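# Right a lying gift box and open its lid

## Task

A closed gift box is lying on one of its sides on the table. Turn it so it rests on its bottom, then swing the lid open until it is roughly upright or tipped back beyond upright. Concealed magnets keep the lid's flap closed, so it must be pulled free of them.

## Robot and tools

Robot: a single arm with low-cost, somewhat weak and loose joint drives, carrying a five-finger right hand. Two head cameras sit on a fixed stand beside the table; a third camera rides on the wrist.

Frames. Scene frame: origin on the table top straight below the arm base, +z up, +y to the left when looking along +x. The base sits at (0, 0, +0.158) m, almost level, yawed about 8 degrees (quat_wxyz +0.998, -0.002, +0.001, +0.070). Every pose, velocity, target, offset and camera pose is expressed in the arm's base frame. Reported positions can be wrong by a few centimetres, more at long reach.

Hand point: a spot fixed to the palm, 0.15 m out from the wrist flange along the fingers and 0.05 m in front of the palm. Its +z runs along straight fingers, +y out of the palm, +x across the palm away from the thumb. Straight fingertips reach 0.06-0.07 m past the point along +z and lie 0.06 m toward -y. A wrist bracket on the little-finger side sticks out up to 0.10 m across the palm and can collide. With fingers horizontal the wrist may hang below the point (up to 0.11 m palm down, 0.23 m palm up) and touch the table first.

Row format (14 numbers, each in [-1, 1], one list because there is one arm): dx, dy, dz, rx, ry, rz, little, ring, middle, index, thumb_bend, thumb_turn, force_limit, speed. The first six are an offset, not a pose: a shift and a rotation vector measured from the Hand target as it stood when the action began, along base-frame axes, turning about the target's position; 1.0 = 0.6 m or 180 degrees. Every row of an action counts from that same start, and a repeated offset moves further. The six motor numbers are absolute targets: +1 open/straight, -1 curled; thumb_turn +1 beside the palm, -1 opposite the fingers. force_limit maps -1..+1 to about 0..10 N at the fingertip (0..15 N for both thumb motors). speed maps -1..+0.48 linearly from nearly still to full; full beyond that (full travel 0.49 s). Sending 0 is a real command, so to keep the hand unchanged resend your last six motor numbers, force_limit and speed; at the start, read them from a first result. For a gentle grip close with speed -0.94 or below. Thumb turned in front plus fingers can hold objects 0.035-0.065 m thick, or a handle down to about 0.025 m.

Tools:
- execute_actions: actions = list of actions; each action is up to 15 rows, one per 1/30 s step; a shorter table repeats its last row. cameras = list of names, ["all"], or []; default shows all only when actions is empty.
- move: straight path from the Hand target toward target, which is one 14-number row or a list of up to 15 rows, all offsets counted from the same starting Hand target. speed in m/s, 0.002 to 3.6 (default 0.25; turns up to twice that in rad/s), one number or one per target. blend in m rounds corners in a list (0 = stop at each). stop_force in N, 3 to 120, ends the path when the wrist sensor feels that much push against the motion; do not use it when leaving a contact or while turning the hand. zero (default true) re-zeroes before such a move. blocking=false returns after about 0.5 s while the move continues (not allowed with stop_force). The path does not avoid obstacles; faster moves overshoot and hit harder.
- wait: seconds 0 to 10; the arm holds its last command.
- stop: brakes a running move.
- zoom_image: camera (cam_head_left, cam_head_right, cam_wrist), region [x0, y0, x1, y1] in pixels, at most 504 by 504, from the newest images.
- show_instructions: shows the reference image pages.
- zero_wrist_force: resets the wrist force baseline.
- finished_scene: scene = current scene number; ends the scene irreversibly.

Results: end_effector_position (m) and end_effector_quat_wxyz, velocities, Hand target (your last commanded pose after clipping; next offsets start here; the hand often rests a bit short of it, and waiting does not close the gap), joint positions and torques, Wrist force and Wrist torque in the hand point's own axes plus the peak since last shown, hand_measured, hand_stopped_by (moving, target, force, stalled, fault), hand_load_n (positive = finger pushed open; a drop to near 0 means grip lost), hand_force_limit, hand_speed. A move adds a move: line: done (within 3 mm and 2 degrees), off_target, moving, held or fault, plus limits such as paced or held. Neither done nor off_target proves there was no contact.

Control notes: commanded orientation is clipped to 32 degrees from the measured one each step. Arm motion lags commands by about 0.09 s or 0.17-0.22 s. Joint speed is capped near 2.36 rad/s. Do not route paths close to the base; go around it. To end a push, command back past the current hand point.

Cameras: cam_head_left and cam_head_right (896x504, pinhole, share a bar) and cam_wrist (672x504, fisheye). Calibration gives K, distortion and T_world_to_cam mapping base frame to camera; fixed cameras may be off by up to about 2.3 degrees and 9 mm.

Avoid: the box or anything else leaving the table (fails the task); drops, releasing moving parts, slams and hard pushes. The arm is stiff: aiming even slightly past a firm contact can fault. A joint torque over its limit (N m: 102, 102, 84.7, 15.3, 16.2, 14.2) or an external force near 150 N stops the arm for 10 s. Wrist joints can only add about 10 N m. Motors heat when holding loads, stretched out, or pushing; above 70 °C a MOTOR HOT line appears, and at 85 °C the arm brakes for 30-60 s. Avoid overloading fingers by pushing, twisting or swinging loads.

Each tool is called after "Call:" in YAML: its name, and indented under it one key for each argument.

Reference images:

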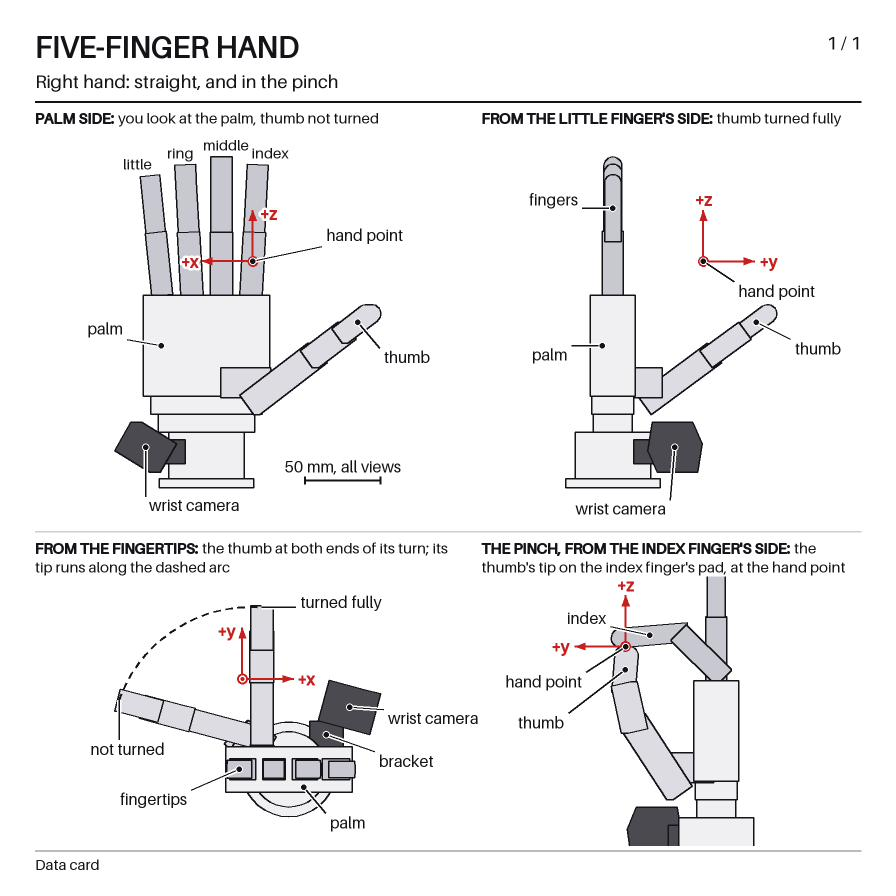

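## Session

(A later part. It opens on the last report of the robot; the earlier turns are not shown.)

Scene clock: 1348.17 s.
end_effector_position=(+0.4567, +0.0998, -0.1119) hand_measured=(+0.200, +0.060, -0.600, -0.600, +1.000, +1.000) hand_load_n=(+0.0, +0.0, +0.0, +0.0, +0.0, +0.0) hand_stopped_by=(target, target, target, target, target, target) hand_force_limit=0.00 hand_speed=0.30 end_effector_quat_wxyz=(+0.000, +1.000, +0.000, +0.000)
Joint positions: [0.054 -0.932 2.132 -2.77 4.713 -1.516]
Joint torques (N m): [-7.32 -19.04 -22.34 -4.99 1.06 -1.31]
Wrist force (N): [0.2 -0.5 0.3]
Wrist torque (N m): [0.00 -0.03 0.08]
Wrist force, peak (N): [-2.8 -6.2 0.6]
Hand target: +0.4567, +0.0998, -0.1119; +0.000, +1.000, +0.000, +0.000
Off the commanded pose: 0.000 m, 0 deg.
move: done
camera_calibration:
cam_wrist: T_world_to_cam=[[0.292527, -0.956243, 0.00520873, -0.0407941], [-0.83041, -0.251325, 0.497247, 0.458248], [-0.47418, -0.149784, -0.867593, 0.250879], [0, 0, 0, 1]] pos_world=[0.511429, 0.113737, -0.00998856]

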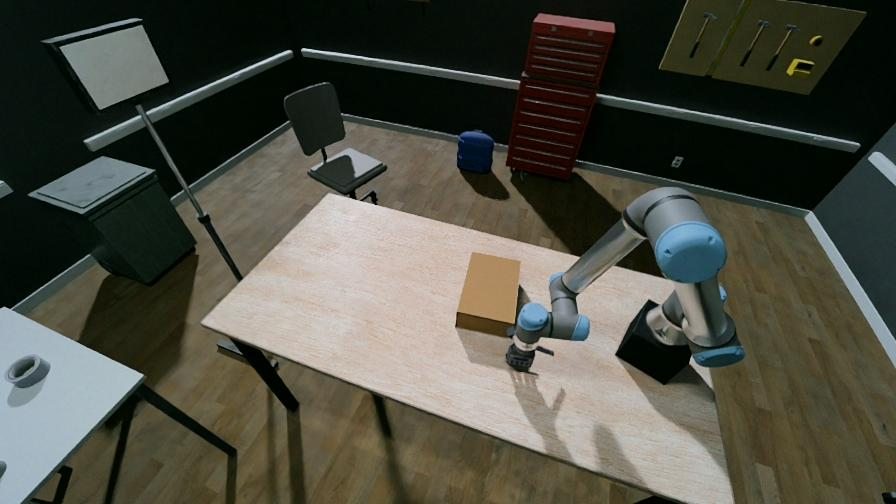

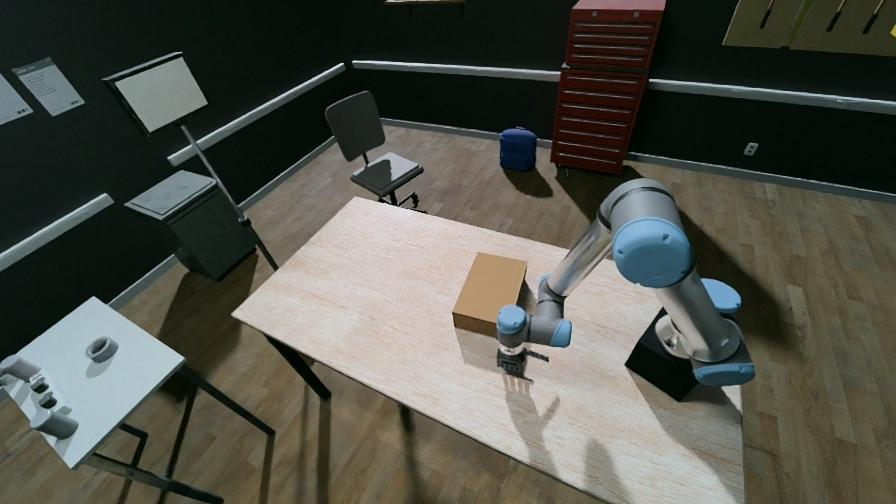

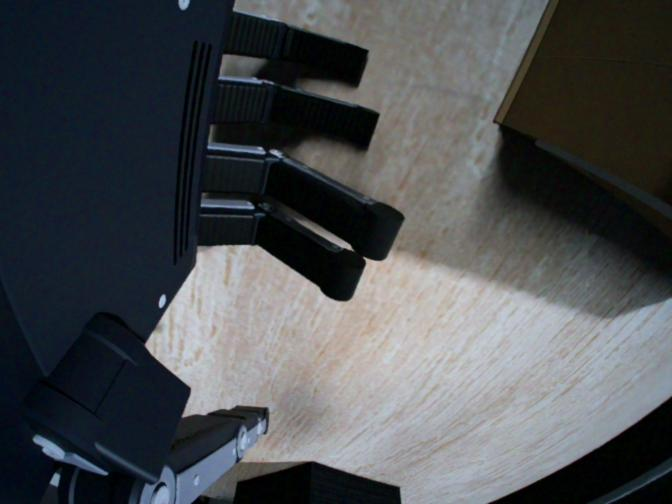

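Call:
move:
  target: [0.0188,-0.085,0,0,0,0,0.2,0.06,-0.6,-0.6,1,1,0,0.3]
  speed: 0.15

Call:
move:
  target: [0,-0.05,0,0,0,0,0.2,0.06,-0.6,-0.6,1,1,0,0.3]
  speed: 0.02
  stop_force: 3
  cameras: ["all"]

Call:
zoom_image:
  camera: "cam_wrist"
  region: [200, 0, 500, 280]

Scene clock: 1388.57 s.
end_effector_position=(+0.4680, +0.0489, -0.1119) hand_measured=(+0.200, +0.060, -0.600, -0.600, +1.000, +1.000) hand_load_n=(+0.0, +0.0, +0.0, +0.0, +0.0, +0.0) hand_stopped_by=(target, target, target, target, target, target) hand_force_limit=0.00 hand_speed=0.30 end_effector_quat_wxyz=(+0.000, +1.000, +0.000, +0.000)
Joint positions: [-0.049 -0.935 2.139 -2.775 4.713 -1.62]
Joint torques (N m): [-5.43 -25.86 -21.7 -3.13 1.02 -1.28]
Wrist force (N): [-0.5 -0.4 0.4]
Wrist torque (N m): [0.00 0.08 0.05]
Wrist force, peak (N): [-0.6 -1.3 0.0]
Hand target: +0.4680, +0.0488, -0.1119; +0.000, +1.000, +0.000, +0.000
Off the commanded pose: 0.000 m, 0 deg.
move: done

Scene clock: 1391.00 s.
end_effector_position=(+0.4680, +0.0188, -0.1119) hand_measured=(+0.200, +0.060, -0.600, -0.600, +1.000, +1.000) hand_load_n=(+1.5, +0.0, +0.0, +0.0, +0.0, +0.0) hand_stopped_by=(target, target, target, target, target, target) hand_force_limit=0.00 hand_speed=0.30 end_effector_quat_wxyz=(+0.000, +1.000, +0.000, +0.000)
Joint positions: [-0.111 -0.941 2.155 -2.785 4.713 -1.681]
Joint torques (N m): [-8.53 -52.9 3.33 -5.89 0.57 -1.16]
Wrist force (N): [-0.9 -3.0 -0.6]
Wrist torque (N m): [0.02 0.00 -0.07]
Wrist force, peak (N): [-0.9 -3.4 -0.4]
Hand target: +0.4680, +0.0188, -0.1119; +0.000, +1.000, +0.000, +0.000
Off the commanded pose: 0.000 m, 0 deg.
move: done
camera_calibration:
cam_wrist: T_world_to_cam=[[0.292503, -0.95625, 0.00522385, -0.121542], [-0.830419, -0.251297, 0.497247, 0.447277], [-0.47418, -0.149784, -0.867593, 0.244105], [0, 0, 0, 1]] pos_world=[0.522729, 0.0327375, -0.00998852]

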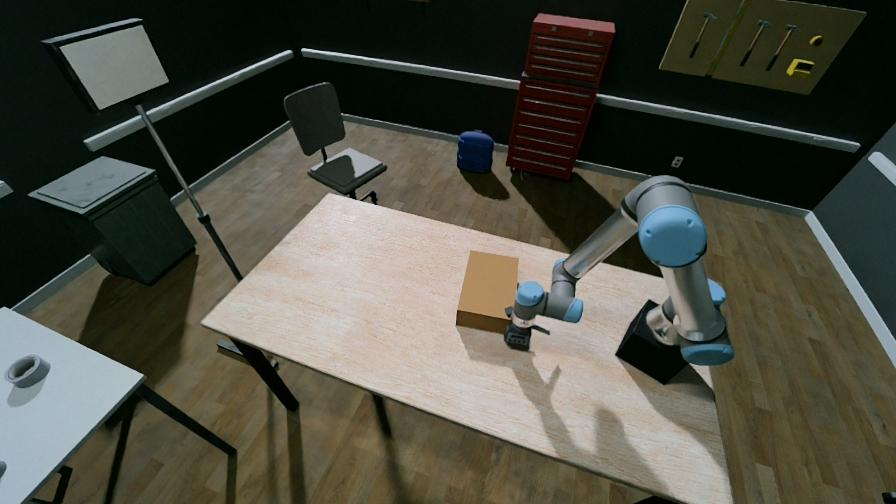

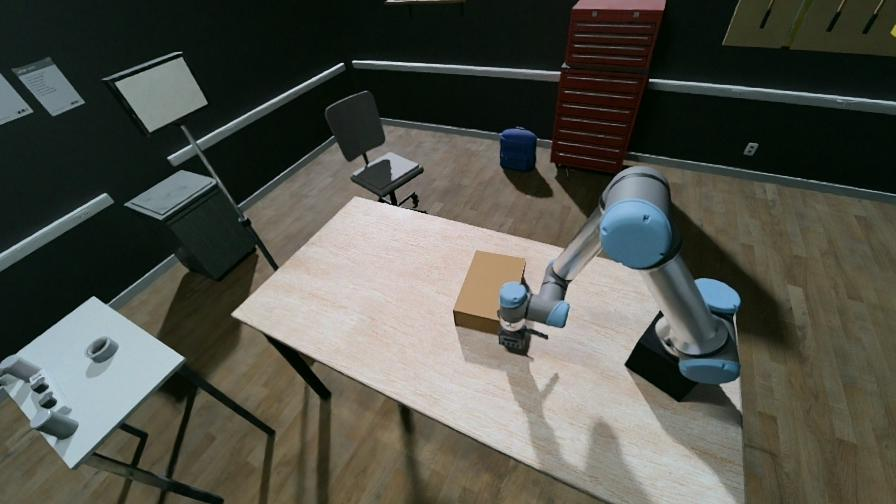

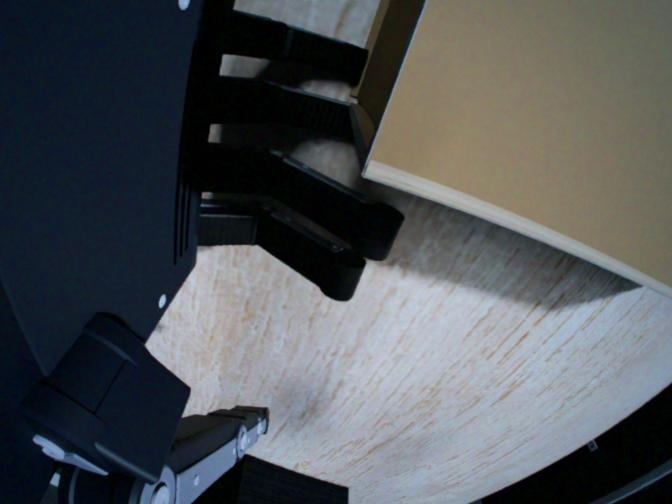

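Scaled by 1.680 from the camera's 672x504 image, which has a finer 960x720 frame.

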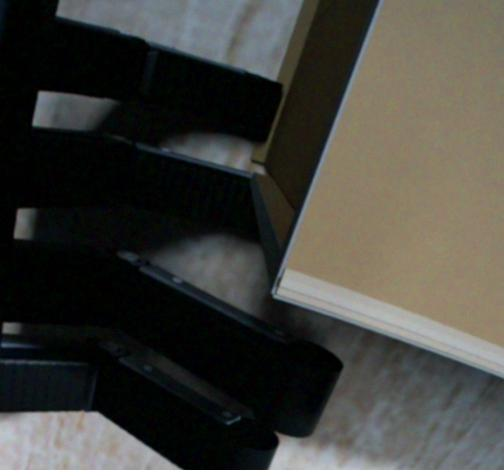

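Call:
move:
  target: [0.03,0,0,0,0,0,0.2,0.06,-0.6,-0.6,1,1,0,0.3]
  speed: 0.015
  stop_force: 3
  cameras: ["cam_wrist","cam_head_left"]

Call:
zoom_image:
  camera: "cam_wrist"
  region: [260, 20, 420, 200]

Scene clock: 1435.80 s.
end_effector_position=(+0.4860, +0.0188, -0.1119) hand_measured=(+0.200, +0.060, -0.600, -0.600, +1.000, +1.000) hand_load_n=(-2.5, -0.5, +0.0, +0.0, +0.0, +0.0) hand_stopped_by=(target, target, target, target, target, target) hand_force_limit=0.00 hand_speed=0.30 end_effector_quat_wxyz=(+0.000, +1.000, +0.000, +0.000)
Joint positions: [-0.107 -0.922 2.103 -2.752 4.713 -1.677]
Joint torques (N m): [6.59 -17.94 -23.45 1.22 -0.06 0.77]
Wrist force (N): [-2.5 -3.0 -3.6]
Wrist torque (N m): [0.00 0.13 -0.03]
Wrist force, peak (N): [-2.7 -3.1 -3.8]
Hand target: +0.4860, +0.0188, -0.1119; +0.000, +1.000, +0.000, +0.000
Off the commanded pose: 0.000 m, 0 deg.
move: done
camera_calibration:
cam_wrist: T_world_to_cam=[[0.292503, -0.95625, 0.00522385, -0.126807], [-0.830419, -0.251297, 0.497247, 0.462225], [-0.47418, -0.149784, -0.867593, 0.25264], [0, 0, 0, 1]] pos_world=[0.540729, 0.0327375, -0.00998852]
Images, in order (width x height): cam_head_left 896x504, cam_wrist 672x504.

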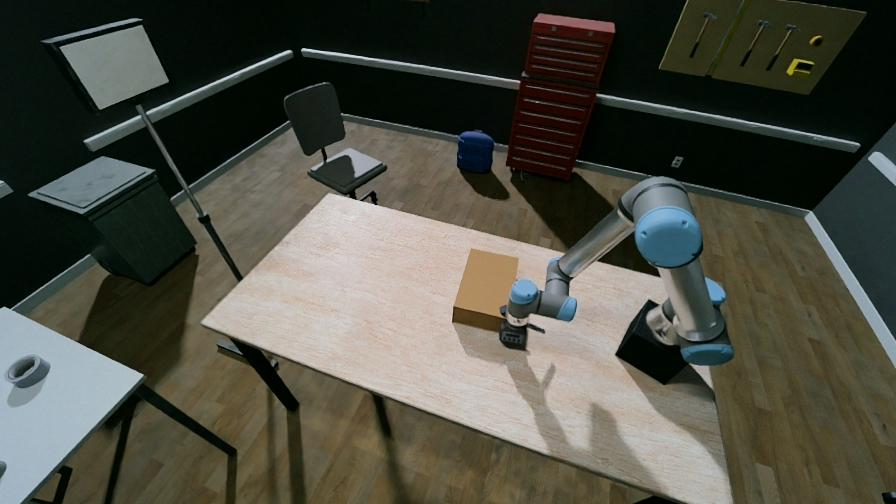

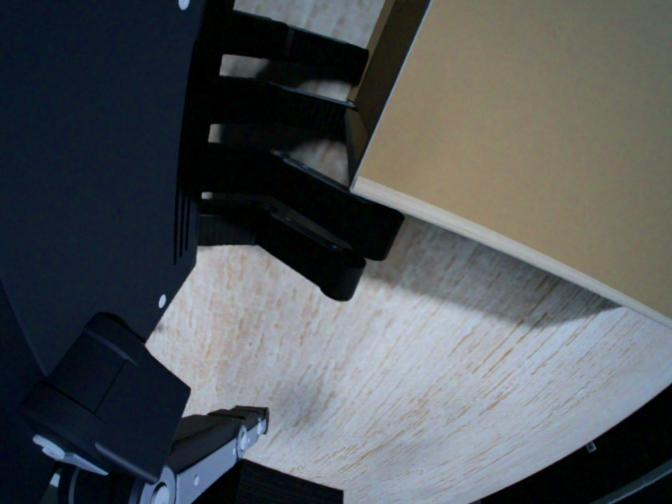

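Scaled by 2.800 from the camera's 672x504 image, which has a finer 960x720 frame.

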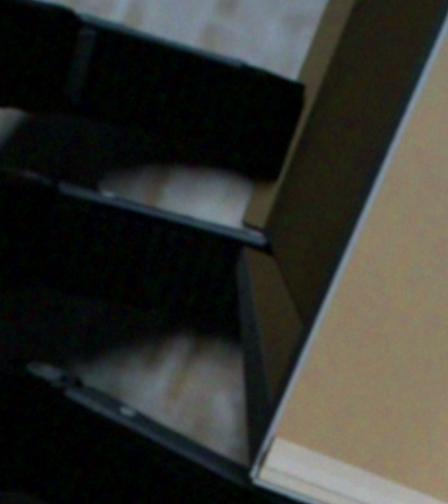

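Call:
move:
  target:
    - [0,0,0,0,0,0,0.2,-0.1,-0.6,-0.6,1,1,0.3,-0.85]
    - [0,0,0,0,0,0,0.2,-0.3,-0.6,-0.6,1,1,0.3,-0.85]
  speed: 0.05
  cameras: ["cam_wrist","cam_head_left","cam_head_right"]

Call:
zoom_image:
  camera: "cam_wrist"
  region: [260, 20, 420, 200]

Call:
zoom_image:
  camera: "cam_head_left"
  region: [430, 230, 550, 350]

Scene clock: 1459.83 s.
end_effector_position=(+0.4860, +0.0188, -0.1119) hand_measured=(+0.200, -0.300, -0.600, -0.600, +1.000, +1.000) hand_load_n=(-2.5, +1.5, +0.0, +0.0, -0.5, +0.0) hand_stopped_by=(target, target, target, target, target, target) hand_force_limit=0.30 hand_speed=-0.85 end_effector_quat_wxyz=(+0.000, +1.000, +0.000, +0.000)
Joint positions: [-0.107 -0.922 2.103 -2.752 4.713 -1.677]
Joint torques (N m): [5.84 -22.29 -22.59 0.57 -1.21 1]
Wrist force (N): [-0.7 -1.1 -1.5]
Wrist torque (N m): [0.06 0.11 0.06]
Wrist force, peak (N): [-2.8 -3.2 -3.6]
Hand target: +0.4860, +0.0188, -0.1119; +0.000, +1.000, +0.000, +0.000
Off the commanded pose: 0.000 m, 0 deg.
move: done
camera_calibration:
cam_wrist: T_world_to_cam=[[0.292503, -0.95625, 0.00522385, -0.126807], [-0.830419, -0.251297, 0.497247, 0.462225], [-0.47418, -0.149784, -0.867593, 0.25264], [0, 0, 0, 1]] pos_world=[0.540729, 0.0327375, -0.00998852]

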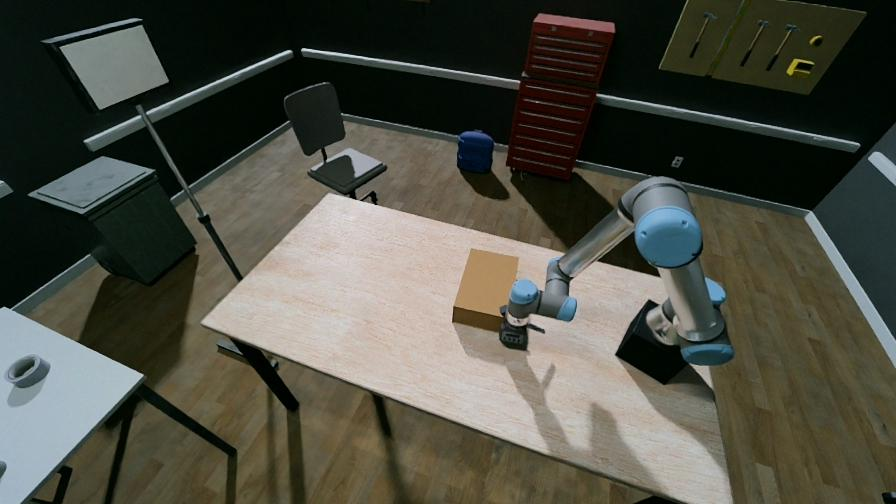

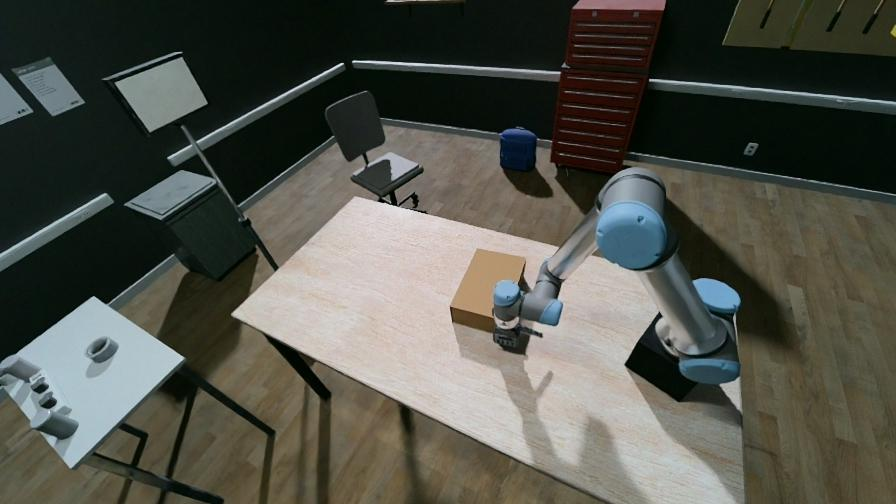

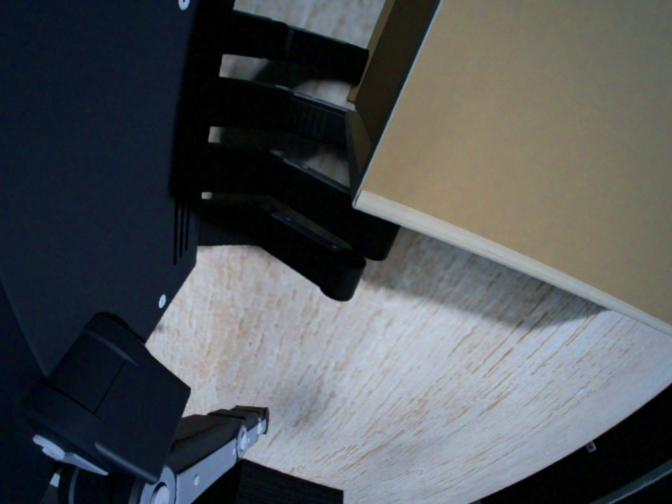

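Scaled by 2.800 from the camera's 672x504 image, which has a finer 960x720 frame.

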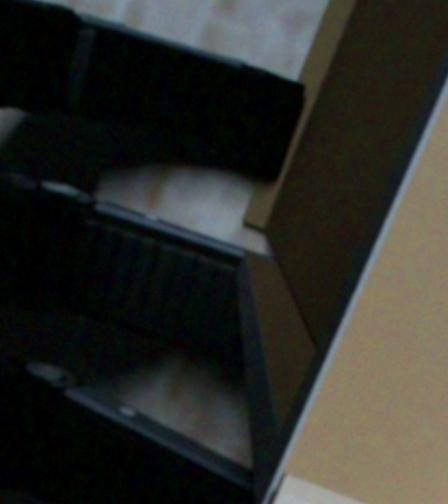

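Scaled by 4.200 from the camera's 896x504 image, which has a finer 1280x720 frame.

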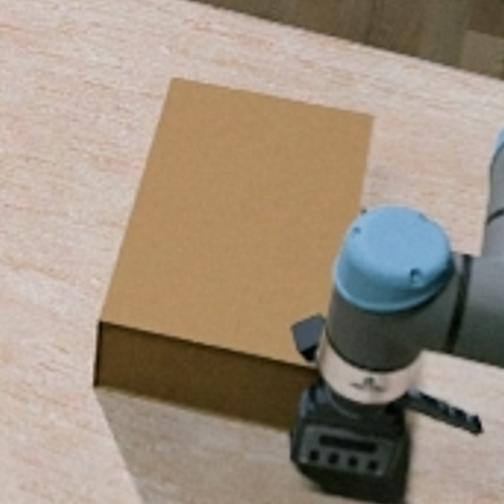

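Call:
move:
  target:
    - [0.005,0,-0.001,0,0,0,0.2,-0.3,-0.6,-0.6,1,1,0.3,-0.85]
    - [0.005,0,-0.001,0,0,0,0.2,-0.45,-0.6,-0.6,1,1,0.3,-0.85]
    - [0.005,0,-0.001,0,0,0,0.2,-0.6,-0.6,-0.6,1,1,0.3,-0.85]
  speed: 0.02
  cameras: ["cam_wrist","cam_head_left"]

Call:
zoom_image:
  camera: "cam_wrist"
  region: [260, 20, 420, 200]

Call:
zoom_image:
  camera: "cam_head_left"
  region: [430, 230, 550, 350]

Scene clock: 1476.70 s.
end_effector_position=(+0.4890, +0.0188, -0.1125) hand_measured=(+0.200, -0.600, -0.600, -0.600, +1.000, +1.000) hand_load_n=(-6.0, +1.5, +0.5, +0.0, +0.0, +0.0) hand_stopped_by=(target, target, target, target, target, target) hand_force_limit=0.30 hand_speed=-0.85 end_effector_quat_wxyz=(+0.000, +1.000, +0.000, +0.000)
Joint positions: [-0.106 -0.917 2.094 -2.748 4.713 -1.676]
Joint torques (N m): [5.95 -18.49 -19.11 1.09 -0.85 0.9]
Wrist force (N): [-0.9 -1.8 -5.2]
Wrist torque (N m): [0.11 0.30 -0.01]
Wrist force, peak (N): [-3.9 -3.2 -6.3]
Hand target: +0.4890, +0.0188, -0.1125; +0.000, +1.000, +0.000, +0.000
Off the commanded pose: 0.000 m, 0 deg.
move: done
camera_calibration:
cam_wrist: T_world_to_cam=[[0.292517, -0.956246, 0.00524893, -0.127689], [-0.830458, -0.251309, 0.497176, 0.465035], [-0.474103, -0.149791, -0.867634, 0.2535], [0, 0, 0, 1]] pos_world=[0.543729, 0.0327374, -0.0105886]
Images, in order (width x height): cam_head_left 896x504, cam_wrist 672x504.

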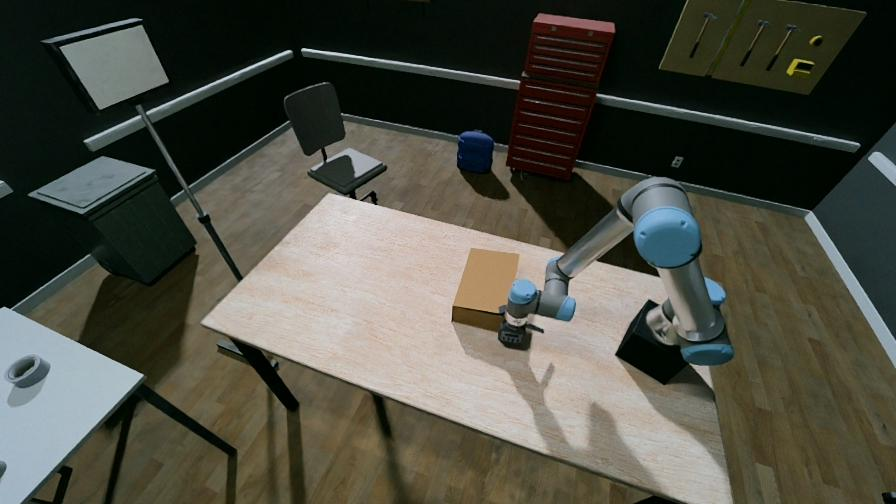

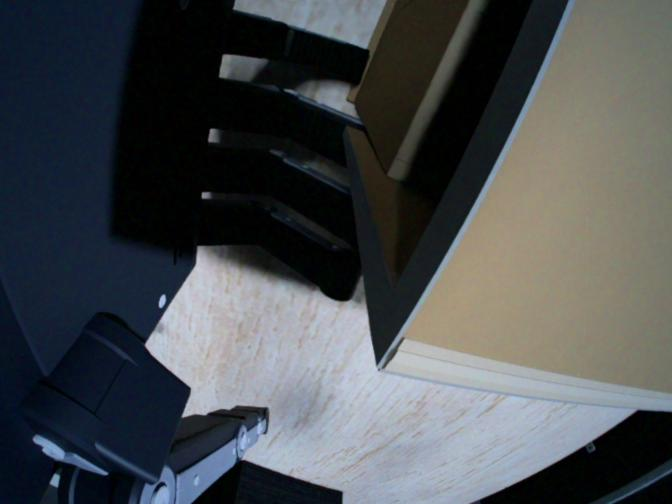

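Scaled by 2.800 from the camera's 672x504 image, which has a finer 960x720 frame.

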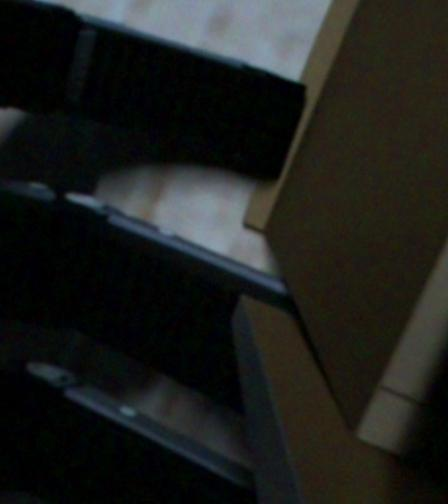

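Scaled by 4.200 from the camera's 896x504 image, which has a finer 1280x720 frame.

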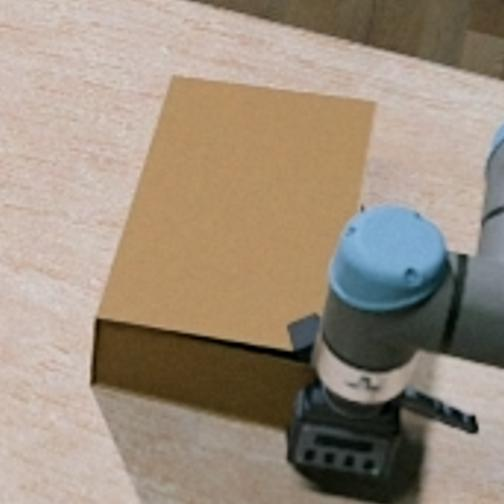

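Call:
move:
  target: [0,0,0.0817,0,0,0,0.2,-0.35,-0.6,-0.6,1,1,0.3,-0.92]
  speed: 0.032
  cameras: ["cam_wrist","cam_head_left"]

Call:
zoom_image:
  camera: "cam_wrist"
  region: [260, 20, 420, 200]

Call:
zoom_image:
  camera: "cam_head_left"
  region: [430, 220, 570, 360]

Scene clock: 1515.63 s.
end_effector_position=(+0.4890, +0.0188, -0.0636) hand_measured=(+0.200, -0.350, -0.600, -0.600, +1.000, +1.000) hand_load_n=(+0.0, +1.0, +0.0, +0.0, +0.0, +0.0) hand_stopped_by=(target, target, target, target, target, target) hand_force_limit=0.30 hand_speed=-0.92 end_effector_quat_wxyz=(+0.000, +1.000, +0.000, +0.000)
Joint positions: [-0.106 -1.037 2.095 -2.629 4.713 -1.676]
Joint torques (N m): [5.54 -52.59 -26.17 1.02 -0.77 0.81]
Wrist force (N): [-0.7 -1.4 1.2]
Wrist torque (N m): [-0.04 -0.07 0.04]
Wrist force, peak (N): [-1.3 -2.0 -5.5]
Hand target: +0.4890, +0.0188, -0.0635; +0.000, +1.000, +0.000, +0.000
Off the commanded pose: 0.000 m, 0 deg.
move: done
camera_calibration:
cam_wrist: T_world_to_cam=[[0.29255, -0.956235, 0.00530583, -0.127966], [-0.830407, -0.251295, 0.497268, 0.440692], [-0.474172, -0.149882, -0.867581, 0.295966], [0, 0, 0, 1]] pos_world=[0.543729, 0.0327375, 0.0383117]
Images, in order (width x height): cam_head_left 896x504, cam_wrist 672x504.

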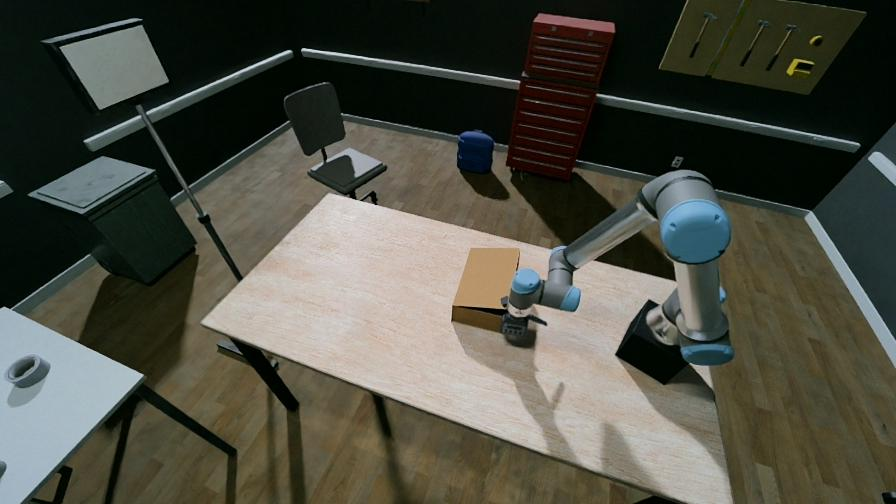

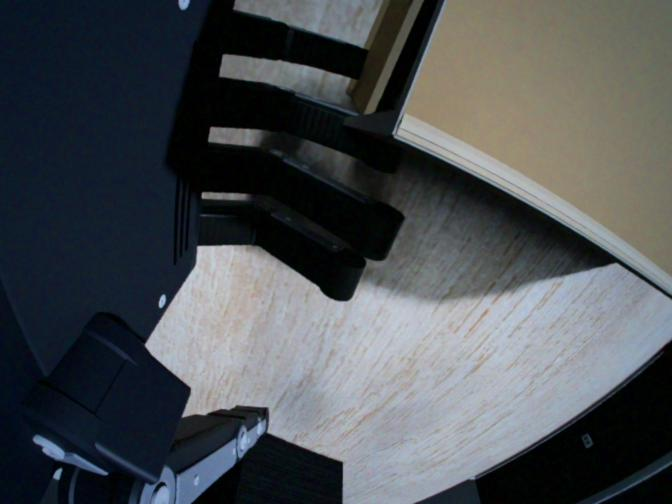

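Scaled by 2.800 from the camera's 672x504 image, which has a finer 960x720 frame.

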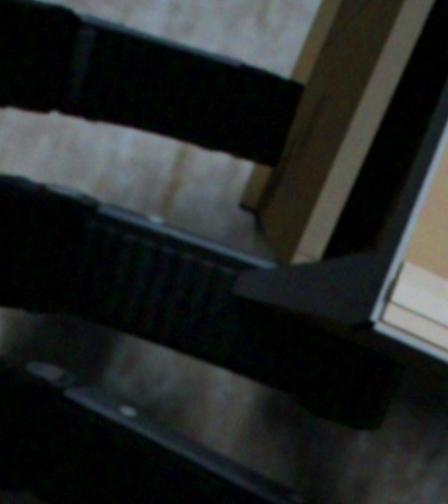

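Scaled by 3.600 from the camera's 896x504 image, which has a finer 1280x720 frame.

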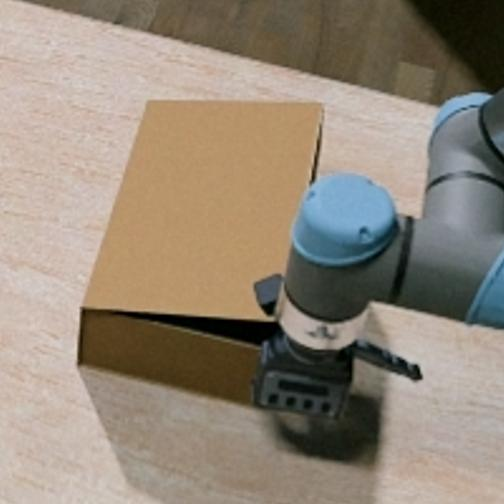

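Call:
move:
  target:
    - [0.0113,0,0.0788,0,0,0,0.2,-0.35,-0.6,-0.6,1,1,0.3,-0.92]
    - [0.0295,0,0.1377,0,0,0,0.2,-0.35,-0.6,-0.6,1,1,0.3,-0.92]
  speed: 0.05
  blend: [0.01,0]
  cameras: ["cam_wrist","cam_head_left"]

Call:
zoom_image:
  camera: "cam_wrist"
  region: [260, 20, 460, 220]

Call:
zoom_image:
  camera: "cam_head_left"
  region: [430, 220, 570, 360]

Scene clock: 1535.57 s.
end_effector_position=(+0.5067, +0.0188, +0.0190) hand_measured=(+0.200, -0.350, -0.600, -0.600, +1.000, +1.000) hand_load_n=(+0.0, +1.0, +0.0, +0.0, +0.0, +0.0) hand_stopped_by=(target, target, target, target, target, target) hand_force_limit=0.30 hand_speed=-0.92 end_effector_quat_wxyz=(+0.000, +1.000, +0.000, +0.000)
Joint positions: [-0.102 -1.186 2.007 -2.392 4.713 -1.673]
Joint torques (N m): [6.3 -49.88 -29.74 1.31 -0.24 0.94]
Wrist force (N): [-0.2 -1.2 0.8]
Wrist torque (N m): [-0.02 -0.03 0.05]
Wrist force, peak (N): [-1.5 -1.2 1.6]
Hand target: +0.5067, +0.0188, +0.0191; +0.000, +1.000, +0.000, +0.000
Off the commanded pose: 0.000 m, 0 deg.
move: done
camera_calibration:
cam_wrist: T_world_to_cam=[[0.29255, -0.956235, 0.00530583, -0.133583], [-0.830407, -0.251295, 0.497268, 0.414315], [-0.474172, -0.149882, -0.867581, 0.376021], [0, 0, 0, 1]] pos_world=[0.561429, 0.0327375, 0.120912]
Images, in order (width x height): cam_head_left 896x504, cam_wrist 672x504.

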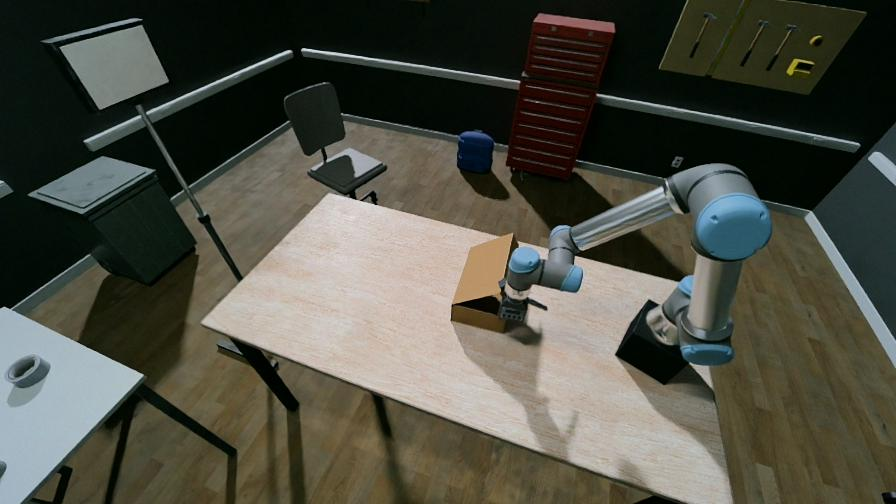

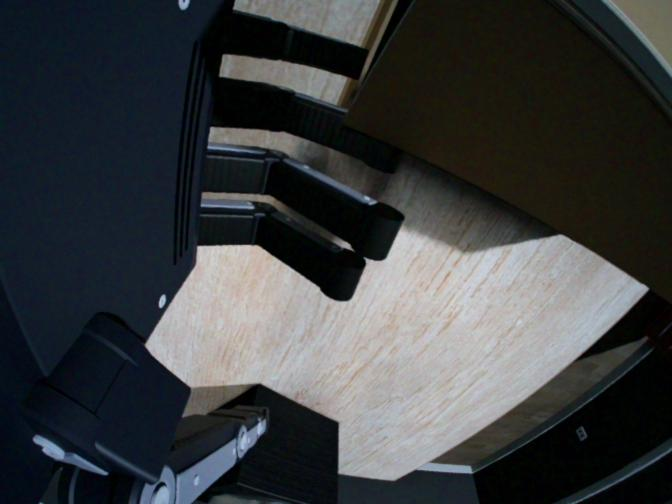

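Scaled by 2.520 from the camera's 672x504 image, which has a finer 960x720 frame.

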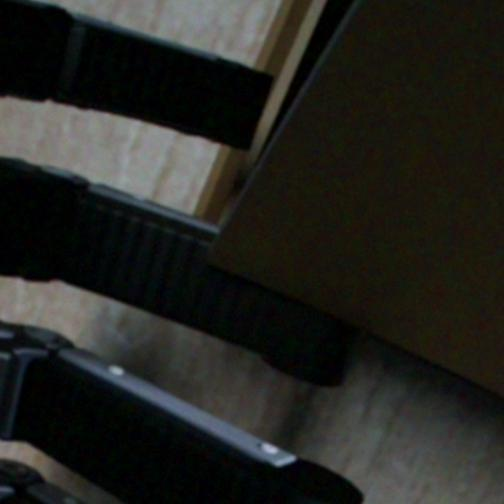

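Scaled by 3.600 from the camera's 896x504 image, which has a finer 1280x720 frame.

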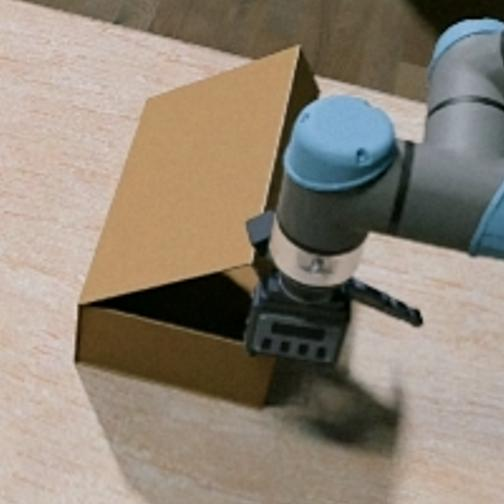

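Call:
move:
  target:
    - [0.0298,0,0.0548,0,0,0,0.2,-0.35,-0.6,-0.6,1,1,0.3,-0.92]
    - [0.0687,0,0.104,0,0,0,0.2,-0.35,-0.6,-0.6,1,1,0.3,-0.92]
    - [0.1155,0,0.146,0,0,0,0.2,-0.35,-0.6,-0.6,1,1,0.3,-0.92]
  speed: 0.06
  blend: [0.01,0.01,0]
  cameras: ["cam_wrist","cam_head_left"]

Call:
zoom_image:
  camera: "cam_wrist"
  region: [260, 20, 460, 220]

Call:
zoom_image:
  camera: "cam_head_left"
  region: [430, 200, 570, 360]

Scene clock: 1544.77 s.
end_effector_position=(+0.5759, +0.0188, +0.1067) hand_measured=(+0.200, -0.350, -0.600, -0.600, +1.000, +1.000) hand_load_n=(+0.0, +0.5, +0.0, +0.5, +0.0, +0.0) hand_stopped_by=(target, target, target, target, target, target) hand_force_limit=0.30 hand_speed=-0.92 end_effector_quat_wxyz=(+0.000, +1.000, +0.000, +0.000)
Joint positions: [-0.091 -1.186 1.719 -2.105 4.713 -1.661]
Joint torques (N m): [7.38 -19.24 -35.43 1.21 -0.24 0.94]
Wrist force (N): [-0.4 0.1 0.7]
Wrist torque (N m): [0.05 0.00 0.09]
Wrist force, peak (N): [-0.7 -1.2 1.1]
Hand target: +0.5760, +0.0188, +0.1067; +0.000, +1.000, +0.000, +0.000
Off the commanded pose: 0.000 m, 0 deg.
move: done
camera_calibration:
cam_wrist: T_world_to_cam=[[0.292517, -0.956246, 0.00524893, -0.154289], [-0.830458, -0.251309, 0.497176, 0.428304], [-0.474103, -0.149791, -0.867634, 0.484933], [0, 0, 0, 1]] pos_world=[0.630729, 0.0327374, 0.208611]
Images, in order (width x height): cam_head_left 896x504, cam_wrist 672x504.

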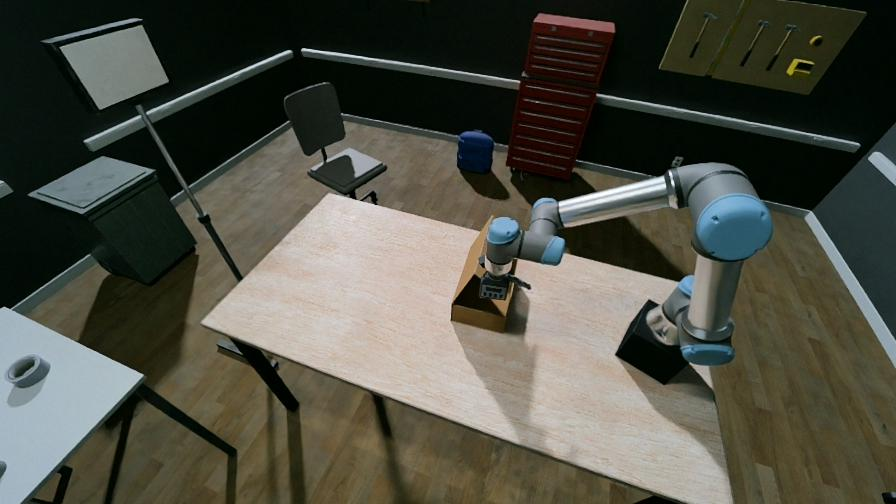

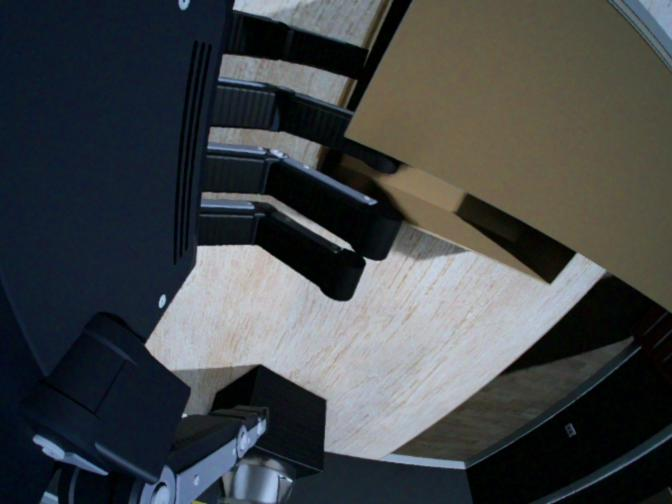

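Scaled by 2.520 from the camera's 672x504 image, which has a finer 960x720 frame.

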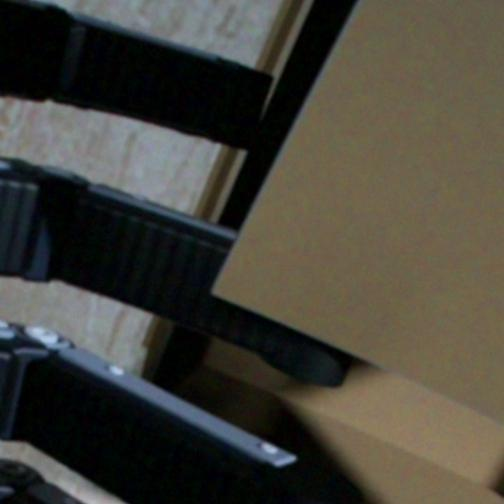

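Scaled by 3.150 from the camera's 896x504 image, which has a finer 1280x720 frame.

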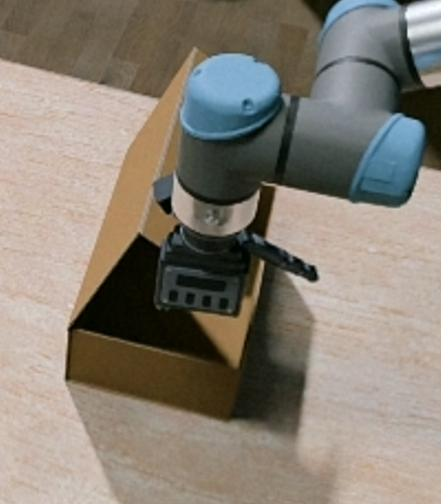

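Call:
move:
  target:
    - [0.0462,0,0.0335,0,0,0,0.2,-0.35,-0.6,-0.6,1,1,0.3,-0.92]
    - [0.101,0,0.0573,0,0,0,0.2,-0.35,-0.6,-0.6,1,1,0.3,-0.92]
  speed: 0.06
  blend: [0.01,0]
  cameras: ["cam_wrist","cam_head_left","cam_head_right"]

Call:
zoom_image:
  camera: "cam_wrist"
  region: [260, 20, 460, 220]

Call:
zoom_image:
  camera: "cam_head_left"
  region: [430, 200, 570, 360]

Scene clock: 1556.97 s.
end_effector_position=(+0.6366, +0.0188, +0.1411) hand_measured=(+0.200, -0.350, -0.600, -0.600, +1.000, +1.000) hand_load_n=(+0.0, +0.5, +0.0, +0.5, +0.0, +0.0) hand_stopped_by=(target, target, target, target, target, target) hand_force_limit=0.30 hand_speed=-0.92 end_effector_quat_wxyz=(+0.000, +1.000, +0.000, +0.000)
Joint positions: [-0.082 -1.092 1.48 -1.959 4.713 -1.653]
Joint torques (N m): [7.12 -20.49 -36.55 0.67 -0.81 1.48]
Wrist force (N): [0.0 -0.3 0.2]
Wrist torque (N m): [0.01 -0.01 0.00]
Wrist force, peak (N): [-0.6 -0.1 0.7]
Hand target: +0.6366, +0.0188, +0.1411; +0.000, +1.000, +0.000, +0.000
Off the commanded pose: 0.000 m, 0 deg.
move: done
camera_calibration:
cam_wrist: T_world_to_cam=[[0.292517, -0.956246, 0.00524893, -0.172196], [-0.830458, -0.251309, 0.497176, 0.461527], [-0.474103, -0.149791, -0.867634, 0.54351], [0, 0, 0, 1]] pos_world=[0.691329, 0.0327374, 0.243011]

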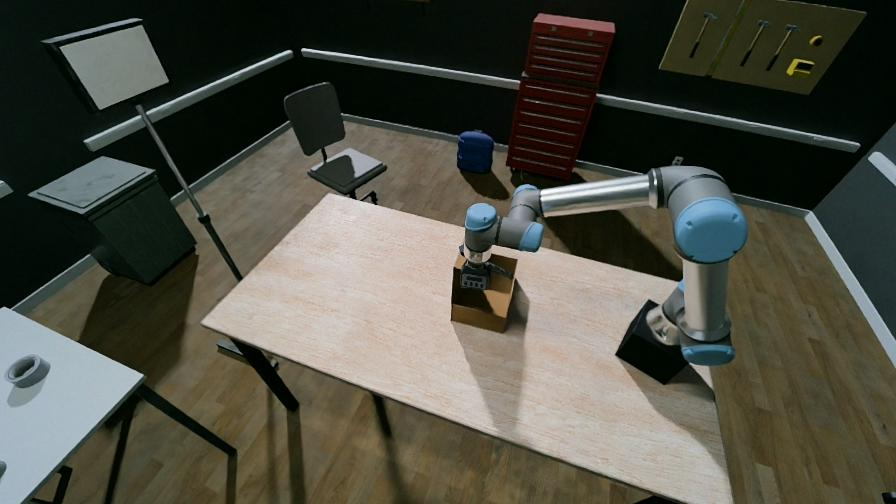

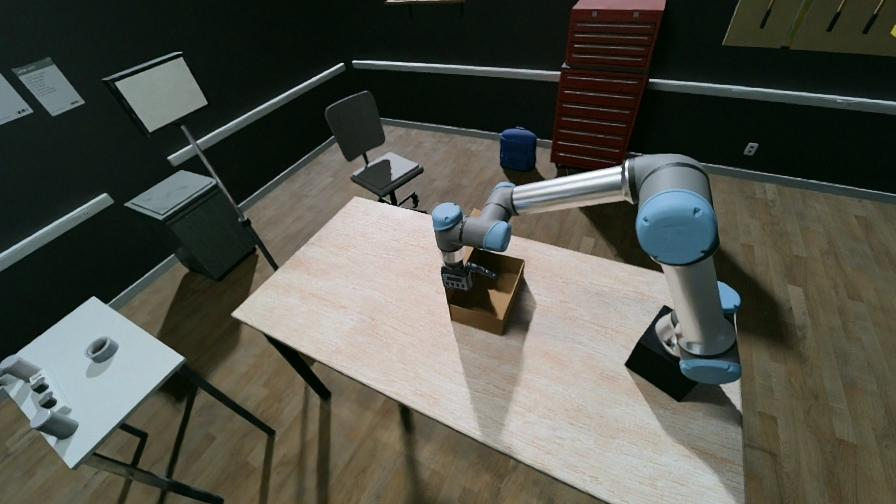

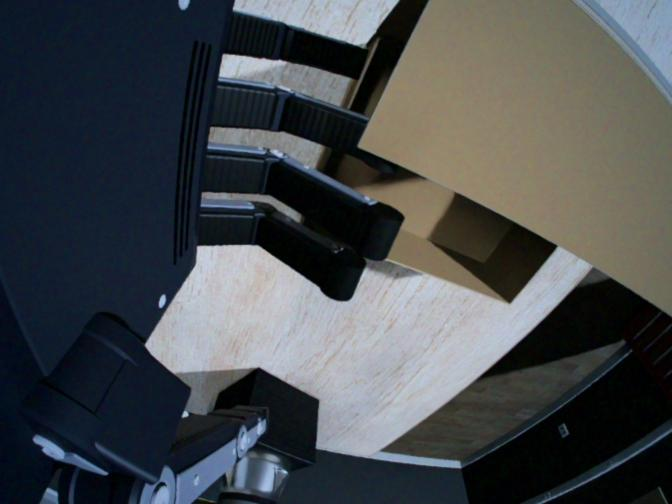

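Scaled by 2.520 from the camera's 672x504 image, which has a finer 960x720 frame.

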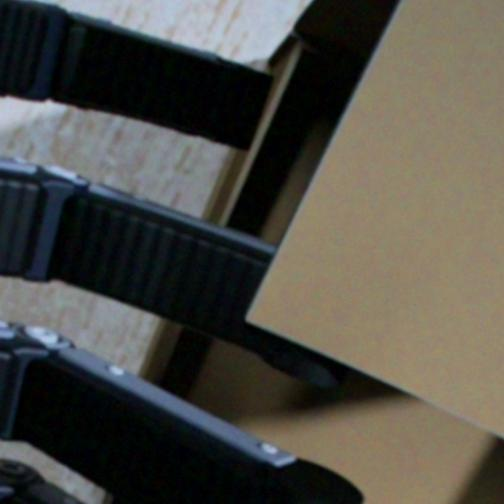

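Scaled by 3.150 from the camera's 896x504 image, which has a finer 1280x720 frame.

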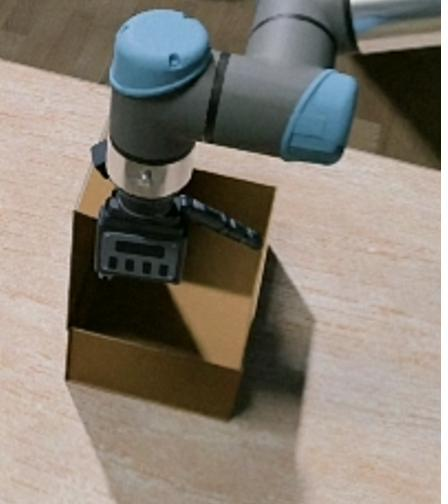

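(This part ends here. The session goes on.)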